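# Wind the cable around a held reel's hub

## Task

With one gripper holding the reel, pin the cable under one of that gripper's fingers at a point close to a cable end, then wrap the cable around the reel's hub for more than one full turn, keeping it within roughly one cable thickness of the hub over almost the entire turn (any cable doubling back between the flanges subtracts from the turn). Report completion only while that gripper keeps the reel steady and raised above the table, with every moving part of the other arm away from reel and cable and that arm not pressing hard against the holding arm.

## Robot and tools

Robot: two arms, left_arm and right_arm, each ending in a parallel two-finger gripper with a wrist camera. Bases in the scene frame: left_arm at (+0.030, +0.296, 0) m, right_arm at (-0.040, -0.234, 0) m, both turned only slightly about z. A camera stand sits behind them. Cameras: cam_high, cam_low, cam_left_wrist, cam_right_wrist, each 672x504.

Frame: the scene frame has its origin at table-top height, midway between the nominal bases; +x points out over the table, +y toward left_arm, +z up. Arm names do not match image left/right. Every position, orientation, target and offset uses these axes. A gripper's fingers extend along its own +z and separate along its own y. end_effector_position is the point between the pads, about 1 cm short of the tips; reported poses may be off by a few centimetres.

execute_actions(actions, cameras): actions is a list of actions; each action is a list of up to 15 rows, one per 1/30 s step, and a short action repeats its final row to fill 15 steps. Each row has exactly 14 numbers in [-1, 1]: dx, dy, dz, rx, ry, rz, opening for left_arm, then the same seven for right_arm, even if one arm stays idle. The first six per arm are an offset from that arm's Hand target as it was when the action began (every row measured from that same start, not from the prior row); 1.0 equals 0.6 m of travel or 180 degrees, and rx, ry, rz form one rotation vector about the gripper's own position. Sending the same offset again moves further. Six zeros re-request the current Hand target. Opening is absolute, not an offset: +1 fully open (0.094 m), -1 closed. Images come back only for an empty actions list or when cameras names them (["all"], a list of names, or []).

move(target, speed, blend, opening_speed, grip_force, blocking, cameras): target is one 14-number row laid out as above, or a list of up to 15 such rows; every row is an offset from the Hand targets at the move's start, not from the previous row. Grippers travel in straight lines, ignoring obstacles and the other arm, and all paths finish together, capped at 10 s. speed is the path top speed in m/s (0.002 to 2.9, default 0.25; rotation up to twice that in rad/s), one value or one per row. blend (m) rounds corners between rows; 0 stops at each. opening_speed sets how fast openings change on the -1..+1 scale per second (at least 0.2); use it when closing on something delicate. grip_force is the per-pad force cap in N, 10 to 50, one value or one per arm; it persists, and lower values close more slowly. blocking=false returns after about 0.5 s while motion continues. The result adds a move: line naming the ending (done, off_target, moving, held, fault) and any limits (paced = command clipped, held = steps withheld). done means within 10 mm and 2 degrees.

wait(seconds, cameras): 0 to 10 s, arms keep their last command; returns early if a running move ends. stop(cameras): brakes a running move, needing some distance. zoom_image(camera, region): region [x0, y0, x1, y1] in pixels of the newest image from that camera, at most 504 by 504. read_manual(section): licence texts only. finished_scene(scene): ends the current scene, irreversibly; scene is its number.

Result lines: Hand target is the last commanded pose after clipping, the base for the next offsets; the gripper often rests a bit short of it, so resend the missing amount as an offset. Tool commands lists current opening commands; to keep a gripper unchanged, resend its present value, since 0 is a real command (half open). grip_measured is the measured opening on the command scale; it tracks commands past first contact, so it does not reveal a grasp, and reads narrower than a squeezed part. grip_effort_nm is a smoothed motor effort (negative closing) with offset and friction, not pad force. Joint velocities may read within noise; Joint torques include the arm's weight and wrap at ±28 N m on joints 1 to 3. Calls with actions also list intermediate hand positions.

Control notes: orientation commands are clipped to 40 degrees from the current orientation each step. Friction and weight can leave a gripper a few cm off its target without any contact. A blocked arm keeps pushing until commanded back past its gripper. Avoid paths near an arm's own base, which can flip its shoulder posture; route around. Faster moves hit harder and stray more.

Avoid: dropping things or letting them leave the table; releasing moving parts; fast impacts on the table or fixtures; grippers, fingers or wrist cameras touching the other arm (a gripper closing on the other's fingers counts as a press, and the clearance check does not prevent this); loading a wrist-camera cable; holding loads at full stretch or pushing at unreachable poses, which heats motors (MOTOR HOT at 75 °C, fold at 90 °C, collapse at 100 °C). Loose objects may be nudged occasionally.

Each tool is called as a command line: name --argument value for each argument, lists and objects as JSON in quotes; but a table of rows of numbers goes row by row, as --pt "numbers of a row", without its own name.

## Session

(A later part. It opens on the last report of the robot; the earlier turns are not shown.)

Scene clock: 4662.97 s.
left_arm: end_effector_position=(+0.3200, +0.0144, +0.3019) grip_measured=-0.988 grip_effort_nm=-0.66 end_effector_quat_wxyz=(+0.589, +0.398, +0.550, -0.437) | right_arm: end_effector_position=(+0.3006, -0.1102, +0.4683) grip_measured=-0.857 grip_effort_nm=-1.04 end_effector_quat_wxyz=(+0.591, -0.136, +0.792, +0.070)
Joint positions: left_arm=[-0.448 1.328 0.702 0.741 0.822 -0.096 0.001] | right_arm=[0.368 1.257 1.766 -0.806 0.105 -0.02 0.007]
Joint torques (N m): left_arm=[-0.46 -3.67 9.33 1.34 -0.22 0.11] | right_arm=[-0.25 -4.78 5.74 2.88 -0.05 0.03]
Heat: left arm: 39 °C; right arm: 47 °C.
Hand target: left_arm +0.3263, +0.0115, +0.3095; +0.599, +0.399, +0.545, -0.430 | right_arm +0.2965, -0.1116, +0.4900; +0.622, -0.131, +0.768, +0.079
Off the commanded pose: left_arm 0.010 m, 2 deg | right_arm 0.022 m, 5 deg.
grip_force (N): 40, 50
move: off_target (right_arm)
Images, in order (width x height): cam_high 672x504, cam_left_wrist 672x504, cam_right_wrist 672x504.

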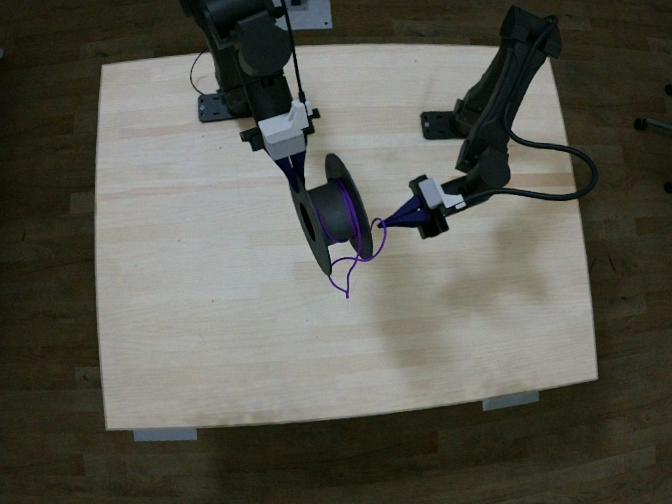

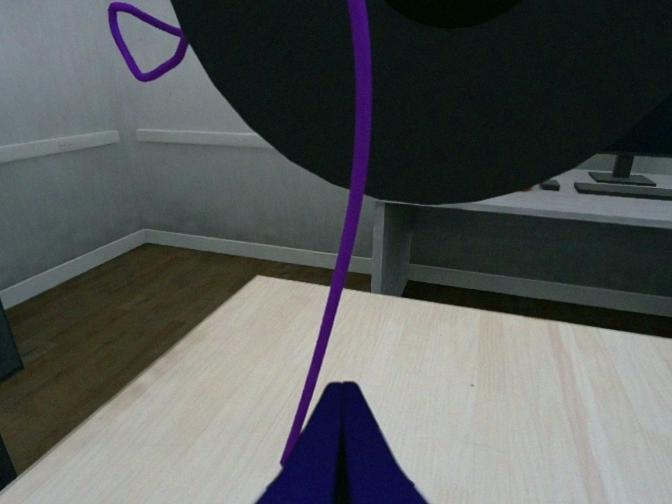

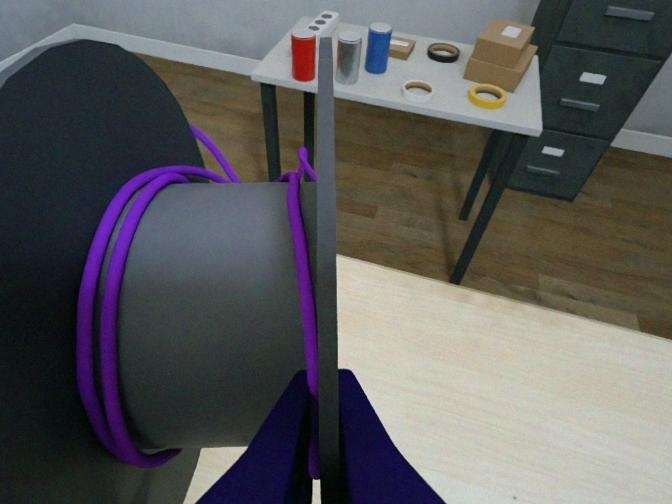

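move --pt "0 0.02 0 0 0 0 -0.3 0 0 0 0 0 0 -1" --pt "0.01 0.0167 -0.015 0 0 0 -0.3 0 0 0 0 0 0 -1" --pt "0.0333 -0.0717 -0.015 0 0 0 -0.3 0 0 0 0 0 0 -1" --pt "0.0333 -0.0717 -0.015 0 0 0 -1 0 0 0 0 0 0 -1" --speed 0.1 --cameras '["cam_left_wrist","cam_right_wrist","cam_high"]'

Scene clock: 4682.17 s.
left_arm: end_effector_position=(+0.3397, -0.0278, +0.2889) grip_measured=-0.958 grip_effort_nm=-0.82 end_effector_quat_wxyz=(+0.581, +0.398, +0.559, -0.438) | right_arm: end_effector_position=(+0.3006, -0.1102, +0.4683) grip_measured=-0.857 grip_effort_nm=-1.04 end_effector_quat_wxyz=(+0.591, -0.136, +0.792, +0.070)
Joint positions: left_arm=[-0.549 1.492 0.806 0.764 0.722 -0.079 0.002] | right_arm=[0.368 1.257 1.766 -0.806 0.105 -0.02 0.007]
Joint torques (N m): left_arm=[-0.38 -4.93 9.31 1.63 -0.2 0.1] | right_arm=[-0.29 -4.82 5.74 2.87 -0.04 0.01]
Heat: left arm: 38 °C; right arm: 47 °C.
Hand target: left_arm +0.3464, -0.0315, +0.3005; +0.599, +0.399, +0.545, -0.430 | right_arm +0.2965, -0.1116, +0.4900; +0.622, -0.131, +0.768, +0.079
Off the commanded pose: left_arm 0.014 m, 3 deg | right_arm 0.022 m, 5 deg.
grip_force (N): 40, 50
move: off_target (left_arm, right_arm); target 4's new opening was sent with left_arm's hand 0.014 m and 3 deg from that target
Images, in order (width x height): cam_high 672x504, cam_left_wrist 672x504, cam_right_wrist 672x504.

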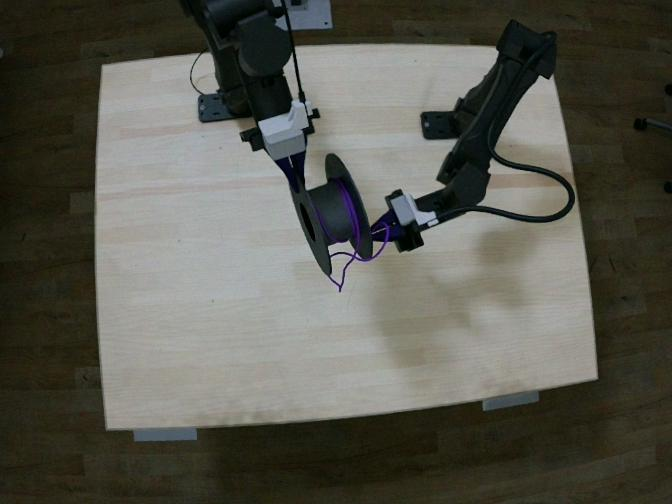

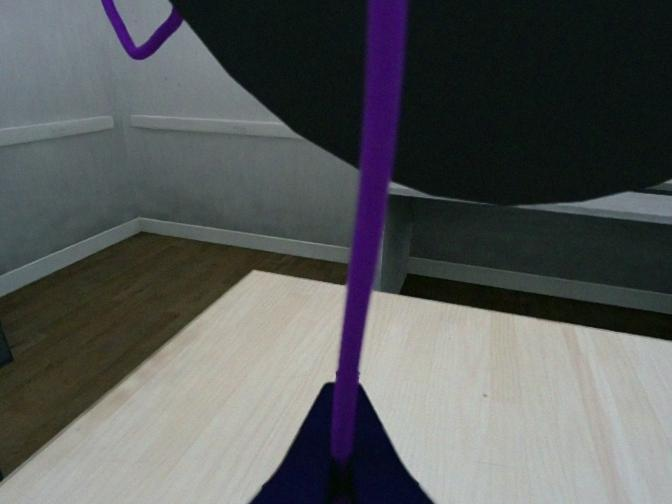

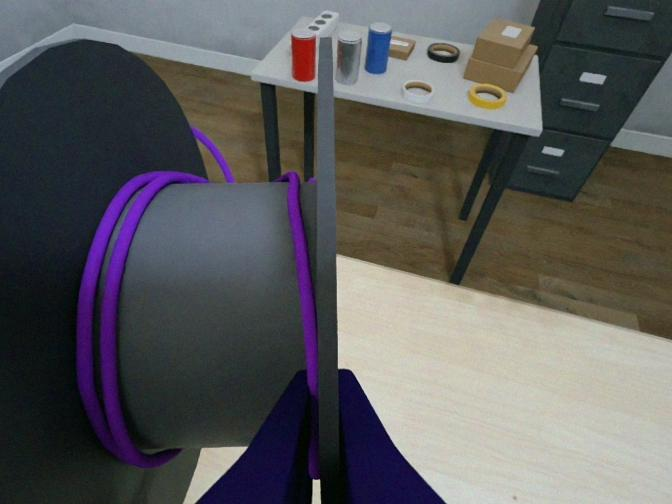

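move --pt "0.2102 0.082 0.0083 0 0 0 -1 0 0 0 0 0 0 -1" --pt "0.2695 0.0047 -0.075 0 0 0 -1 0 0 0 0 0 0 -1" --pt "0.3332 0.0247 -0.3083 0 0 0 -1 0 0 0 0 0 0 -1" --speed 0.15 --blend '[0.02,0.03,0]' --cameras '["all"]'

Scene clock: 4695.30 s.
left_arm: end_effector_position=(+0.5422, -0.0180, +0.1187) grip_measured=-0.959 grip_effort_nm=-0.85 end_effector_quat_wxyz=(+0.591, +0.397, +0.554, -0.432) | right_arm: end_effector_position=(+0.3006, -0.1102, +0.4683) grip_measured=-0.857 grip_effort_nm=-1.04 end_effector_quat_wxyz=(+0.591, -0.136, +0.792, +0.070)
Joint positions: left_arm=[-0.314 2.497 1.463 1.156 0.943 -0.108 0.002] | right_arm=[0.368 1.257 1.766 -0.806 0.105 -0.02 0.007]
Joint torques (N m): left_arm=[0.42 -11.17 7.45 1.6 -0.03 -0.04] | right_arm=[-0.32 -4.82 5.74 2.87 -0.05 0.02]
Heat: left arm: 39 °C; right arm: 47 °C.
Hand target: left_arm +0.5462, -0.0168, +0.1157; +0.599, +0.399, +0.545, -0.430 | right_arm +0.2965, -0.1116, +0.4900; +0.622, -0.131, +0.768, +0.079
Off the commanded pose: left_arm 0.005 m, 1 deg | right_arm 0.022 m, 5 deg.
grip_force (N): 40, 50
move: off_target (right_arm)

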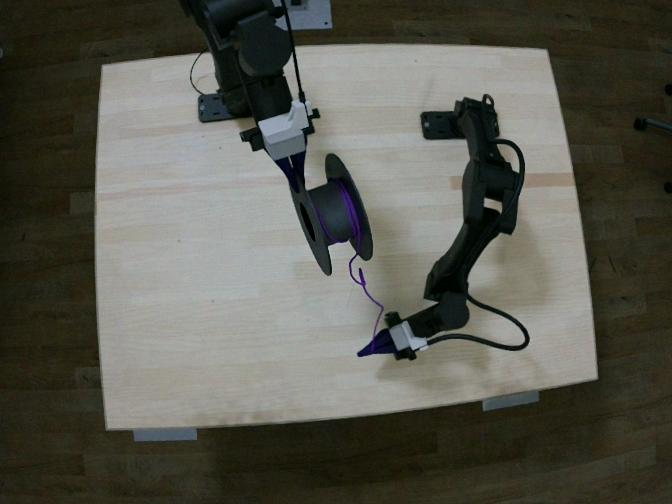

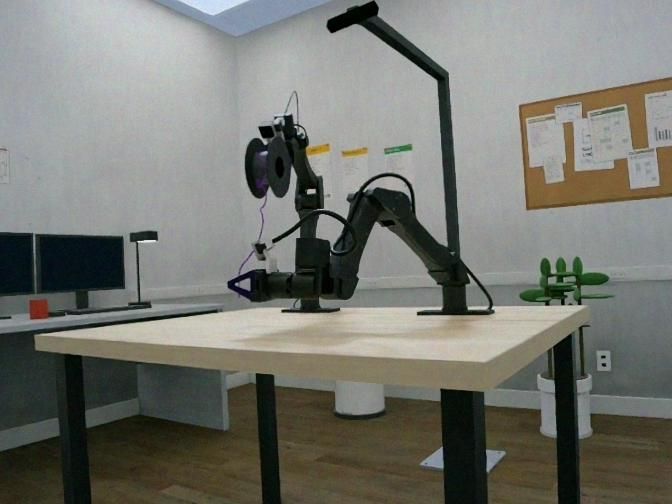

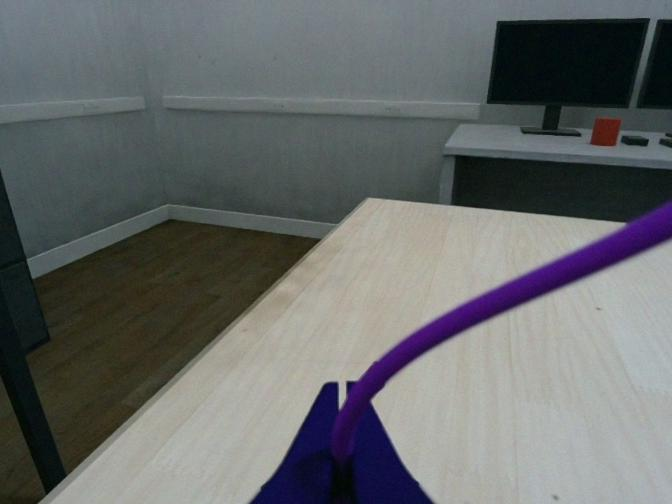

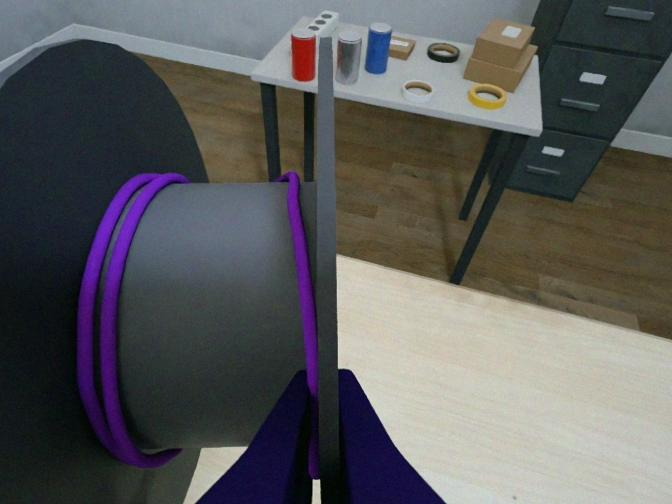

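move --target '[0.07,0.02,-0.07,0,0,0,-1,0,0,0,0,0,0,-1]' --speed 0.08 --cameras '["cam_right_wrist","cam_low","cam_high"]'

Scene clock: 4698.77 s.
left_arm: end_effector_position=(+0.5844, -0.0063, +0.0883) grip_measured=-0.959 grip_effort_nm=-0.85 end_effector_quat_wxyz=(+0.605, +0.402, +0.538, -0.427) | right_arm: end_effector_position=(+0.3006, -0.1102, +0.4683) grip_measured=-0.857 grip_effort_nm=-1.04 end_effector_quat_wxyz=(+0.591, -0.136, +0.792, +0.070)
Joint positions: left_arm=[-0.268 2.712 1.733 1.155 0.99 -0.12 0.002] | right_arm=[0.368 1.257 1.766 -0.806 0.105 -0.02 0.007]
Joint torques (N m): left_arm=[0.42 -11.74 7.66 1.24 -0.1 -0.02] | right_arm=[-0.25 -4.81 5.79 2.88 -0.05 0.02]
Heat: left arm: 39 °C; right arm: 47 °C.
Hand target: left_arm +0.5883, -0.0046, +0.0736; +0.599, +0.399, +0.545, -0.430 | right_arm +0.2965, -0.1116, +0.4900; +0.622, -0.131, +0.768, +0.079
Off the commanded pose: left_arm 0.015 m, 1 deg | right_arm 0.022 m, 5 deg.
grip_force (N): 40, 50
move: off_target (left_arm, right_arm)
Images, in order (width x height): cam_high 672x504, cam_low 672x504, cam_right_wrist 672x504.

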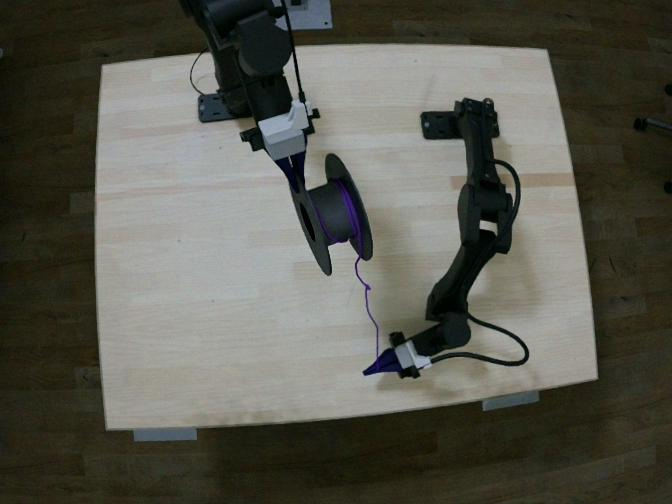

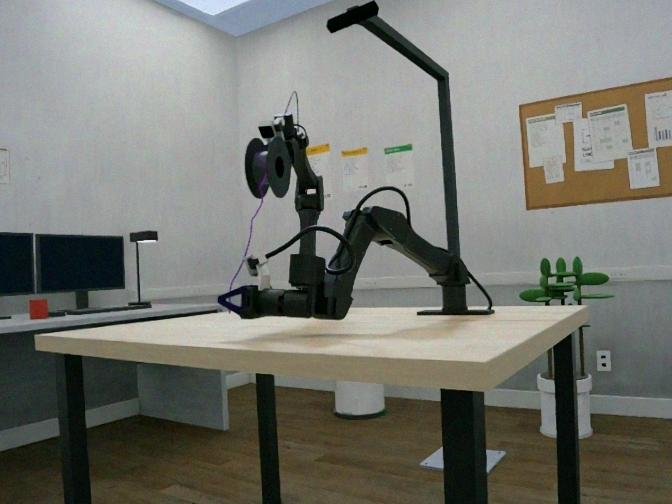

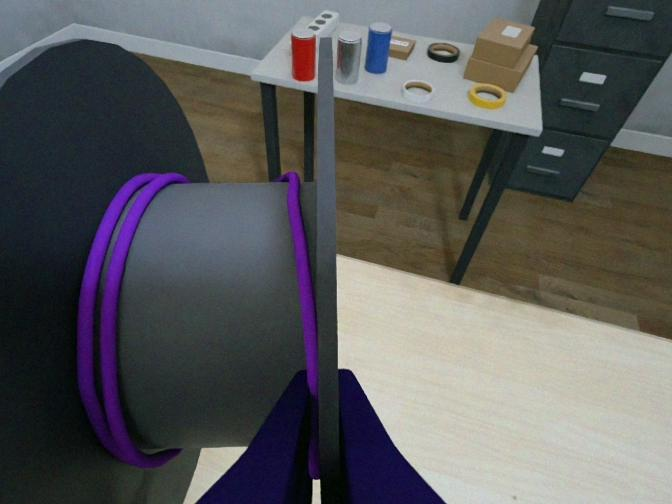

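move --target '[0.055,0.018,-0.01,0,0,0,-1,0,0,0,0,0,0,-1]' --speed 0.06 --cameras '["cam_right_wrist","cam_low","cam_high"]'

Scene clock: 4703.10 s.
left_arm: end_effector_position=(+0.6169, +0.0040, +0.0875) grip_measured=-0.959 grip_effort_nm=-0.85 end_effector_quat_wxyz=(+0.609, +0.406, +0.533, -0.425) | right_arm: end_effector_position=(+0.3006, -0.1102, +0.4683) grip_measured=-0.857 grip_effort_nm=-1.04 end_effector_quat_wxyz=(+0.591, -0.136, +0.792, +0.070)
Joint positions: left_arm=[-0.234 2.825 1.968 1.058 1.026 -0.131 0.002] | right_arm=[0.368 1.257 1.766 -0.806 0.105 -0.02 0.007]
Joint torques (N m): left_arm=[0.4 -12.11 8.18 1.1 -0.11 -0.05] | right_arm=[-0.24 -4.78 5.78 2.86 -0.05 0.02]
Heat: left arm: 38 °C; right arm: 47 °C.
Hand target: left_arm +0.6213, +0.0060, +0.0677; +0.599, +0.399, +0.545, -0.430 | right_arm +0.2965, -0.1116, +0.4900; +0.622, -0.131, +0.768, +0.079
Off the commanded pose: left_arm 0.021 m, 2 deg | right_arm 0.022 m, 5 deg.
grip_force (N): 40, 50
move: off_target (left_arm, right_arm)
Images, in order (width x height): cam_high 672x504, cam_low 672x504, cam_right_wrist 672x504.

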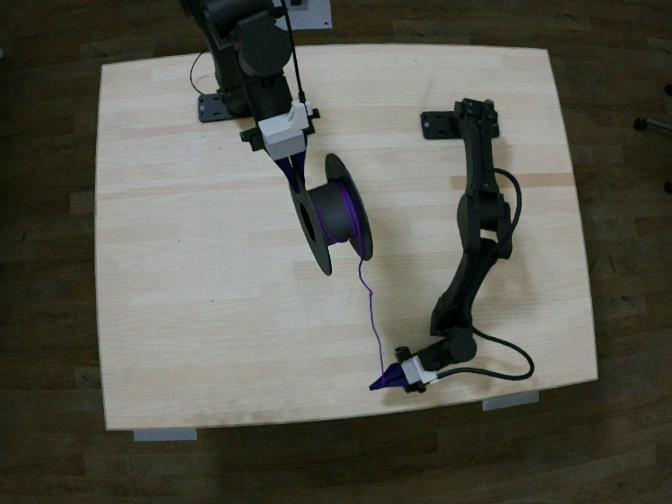

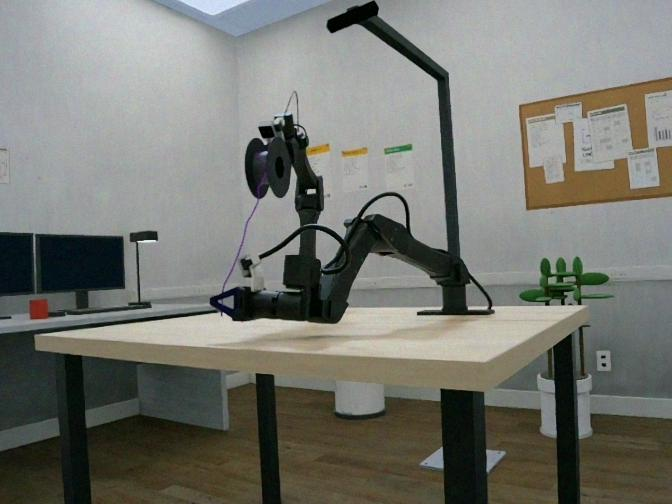

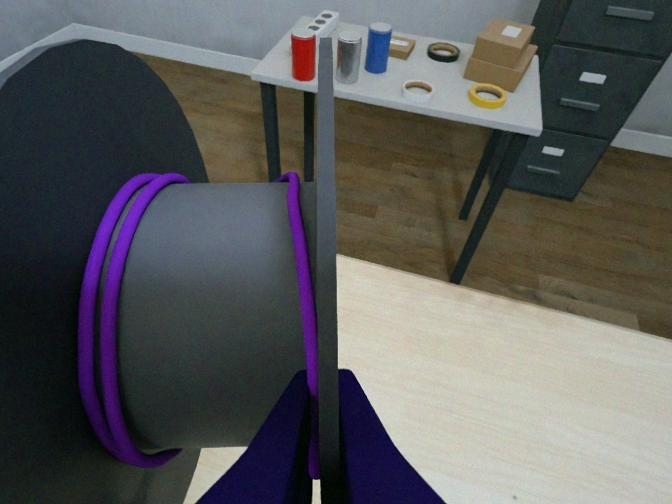

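move --pt "0.04 0.013 -0.005 0 0 0 -1 0 0 0 0 0 0 -1" --speed 0.06 --cameras '["cam_right_wrist","cam_low"]'

Scene clock: 4707.73 s.
left_arm: end_effector_position=(+0.6401, +0.0108, +0.0884) grip_measured=-0.959 grip_effort_nm=-0.85 end_effector_quat_wxyz=(+0.611, +0.409, +0.528, -0.425) | right_arm: end_effector_position=(+0.3005, -0.1103, +0.4677) grip_measured=-0.857 grip_effort_nm=-1.04 end_effector_quat_wxyz=(+0.590, -0.136, +0.793, +0.070)
Joint positions: left_arm=[-0.212 2.927 2.186 0.959 1.053 -0.138 0.002] | right_arm=[0.368 1.257 1.766 -0.808 0.105 -0.021 0.007]
Joint torques (N m): left_arm=[0.5 -12.38 8.44 1.03 -0.18 -0.04] | right_arm=[-0.27 -4.79 5.78 2.9 -0.04 0.03]
Heat: left arm: 38 °C; right arm: 47 °C.
Hand target: left_arm +0.6453, +0.0139, +0.0646; +0.599, +0.399, +0.545, -0.430 | right_arm +0.2965, -0.1117, +0.4899; +0.622, -0.131, +0.768, +0.079
Off the commanded pose: left_arm 0.024 m, 3 deg | right_arm 0.023 m, 5 deg.
grip_force (N): 40, 50
move: off_target (left_arm, right_arm)
Images, in order (width x height): cam_low 672x504, cam_right_wrist 672x504.

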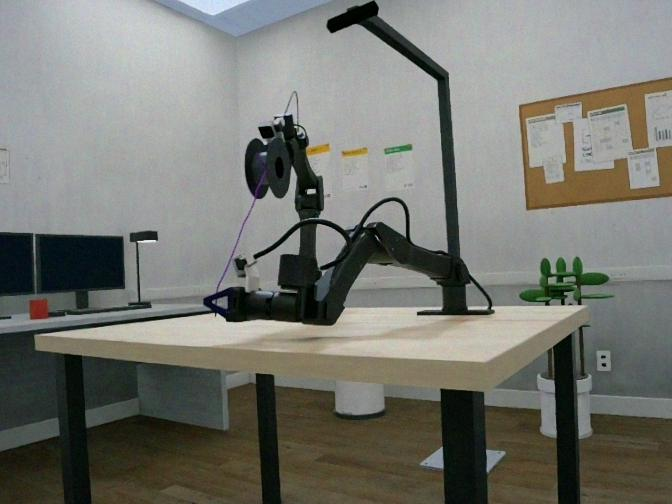

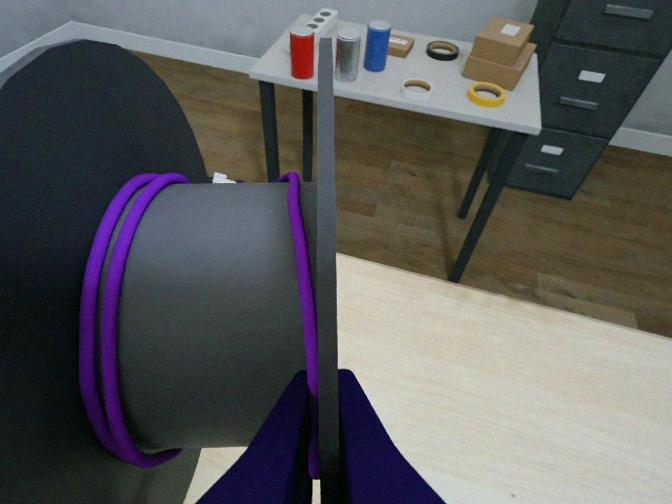

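move --pt "0 0 0 0 0 0 -0.2 0 0 0 0 0 0 -1" --pt "0.0 0.2 0.05 0 0 0 -0.2 0 0 0 0 0 0 -1" --pt "-0.35 0.45 0.3 0 0 0 -0.2 0 0 0 0 0 0 -1" --speed 0.2 --blend '[0,0.04,0]' --opening_speed 0.7 --cameras '["all"]'

Scene clock: 4720.70 s.
left_arm: end_effector_position=(+0.4426, +0.2864, +0.2335) grip_measured=-0.202 grip_effort_nm=0.10 end_effector_quat_wxyz=(+0.583, +0.361, +0.607, -0.401) | right_arm: end_effector_position=(+0.3003, -0.1102, +0.4678) grip_measured=-0.857 grip_effort_nm=-1.04 end_effector_quat_wxyz=(+0.590, -0.137, +0.792, +0.070)
Joint positions: left_arm=[0.418 1.948 0.999 1.442 1.565 -0.558 0.037] | right_arm=[0.368 1.257 1.766 -0.808 0.104 -0.021 0.007]
Joint torques (N m): left_arm=[-0.01 -12.03 4.03 1.1 -0.24 0.14] | right_arm=[-0.28 -4.72 5.76 2.9 -0.04 0.04]
Heat: left arm: 37 °C; right arm: 47 °C.
Hand target: left_arm +0.4353, +0.2839, +0.2446; +0.599, +0.399, +0.545, -0.430 | right_arm +0.2965, -0.1116, +0.4900; +0.622, -0.131, +0.768, +0.079
Off the commanded pose: left_arm 0.014 m, 9 deg | right_arm 0.022 m, 5 deg.
joint sent to its limit (left arm) — joint 5 (wrist yaw), upper limit. The joint targets are off in orientation, not in position.
grip_force (N): 40, 50
move: off_target (left_arm, right_arm)

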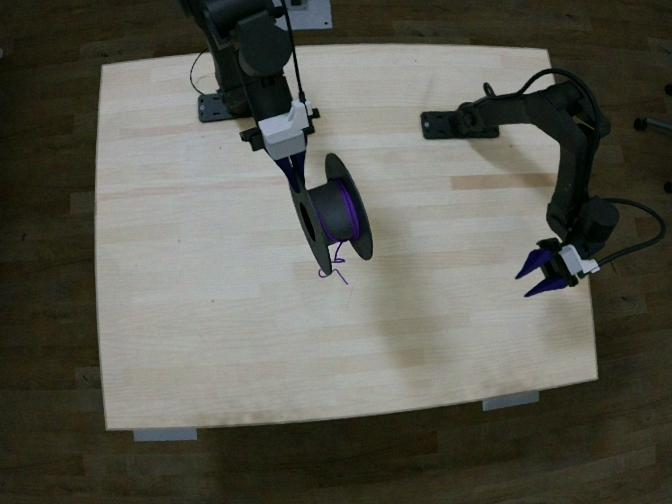

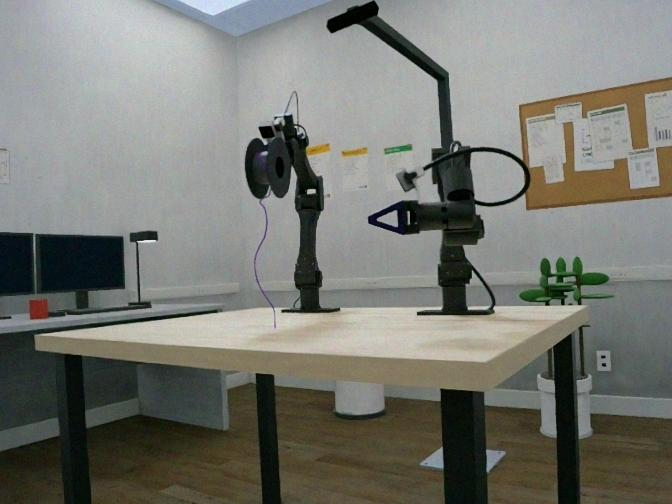

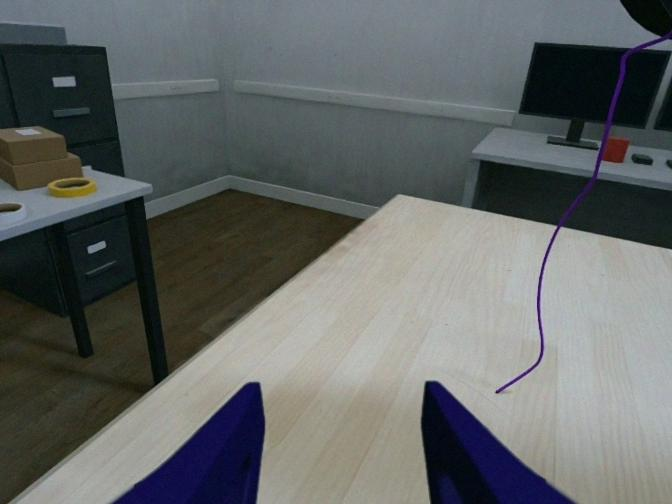

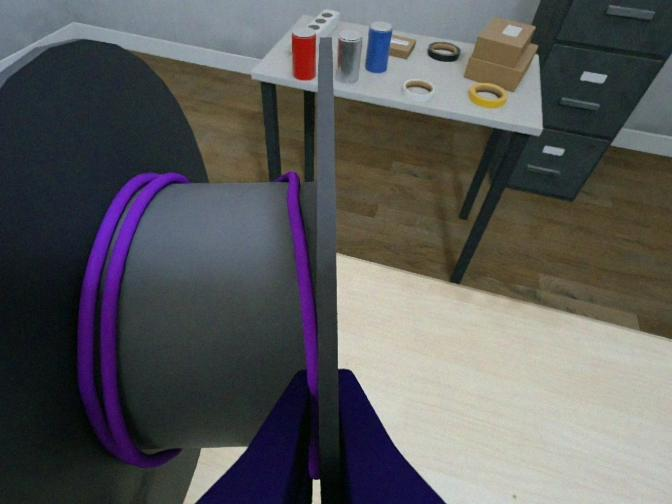

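zoom_image --camera "cam_right_wrist" --region '[60, 150, 340, 490]'

zoom_image --camera "cam_high" --region '[280, 140, 400, 300]'

zoom_image --camera "cam_low" --region '[225, 120, 325, 220]'

Scaled by 1.482.

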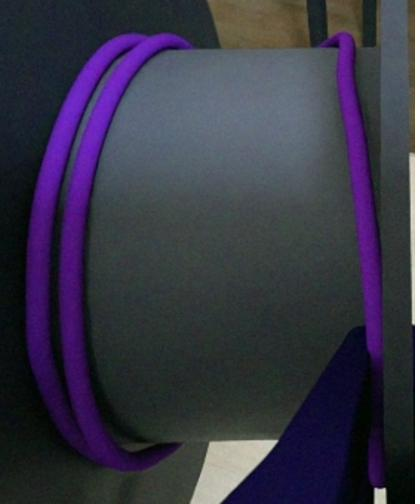

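Scaled by 3.150.

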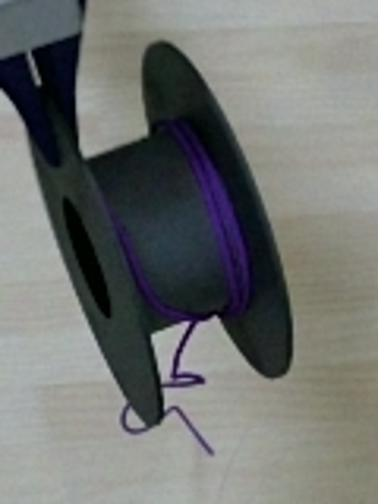

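Scaled by 5.040.

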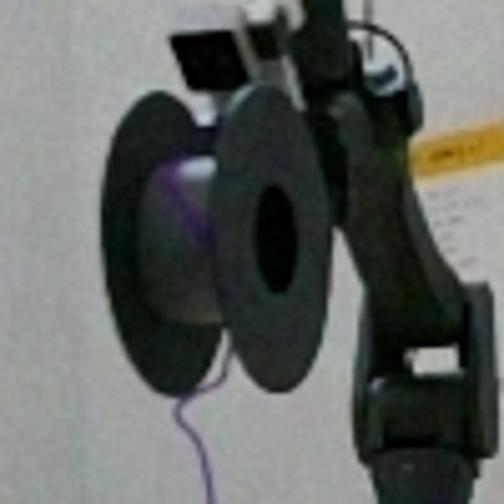

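finished_scene --scene 1

The scene is finished: the task was done.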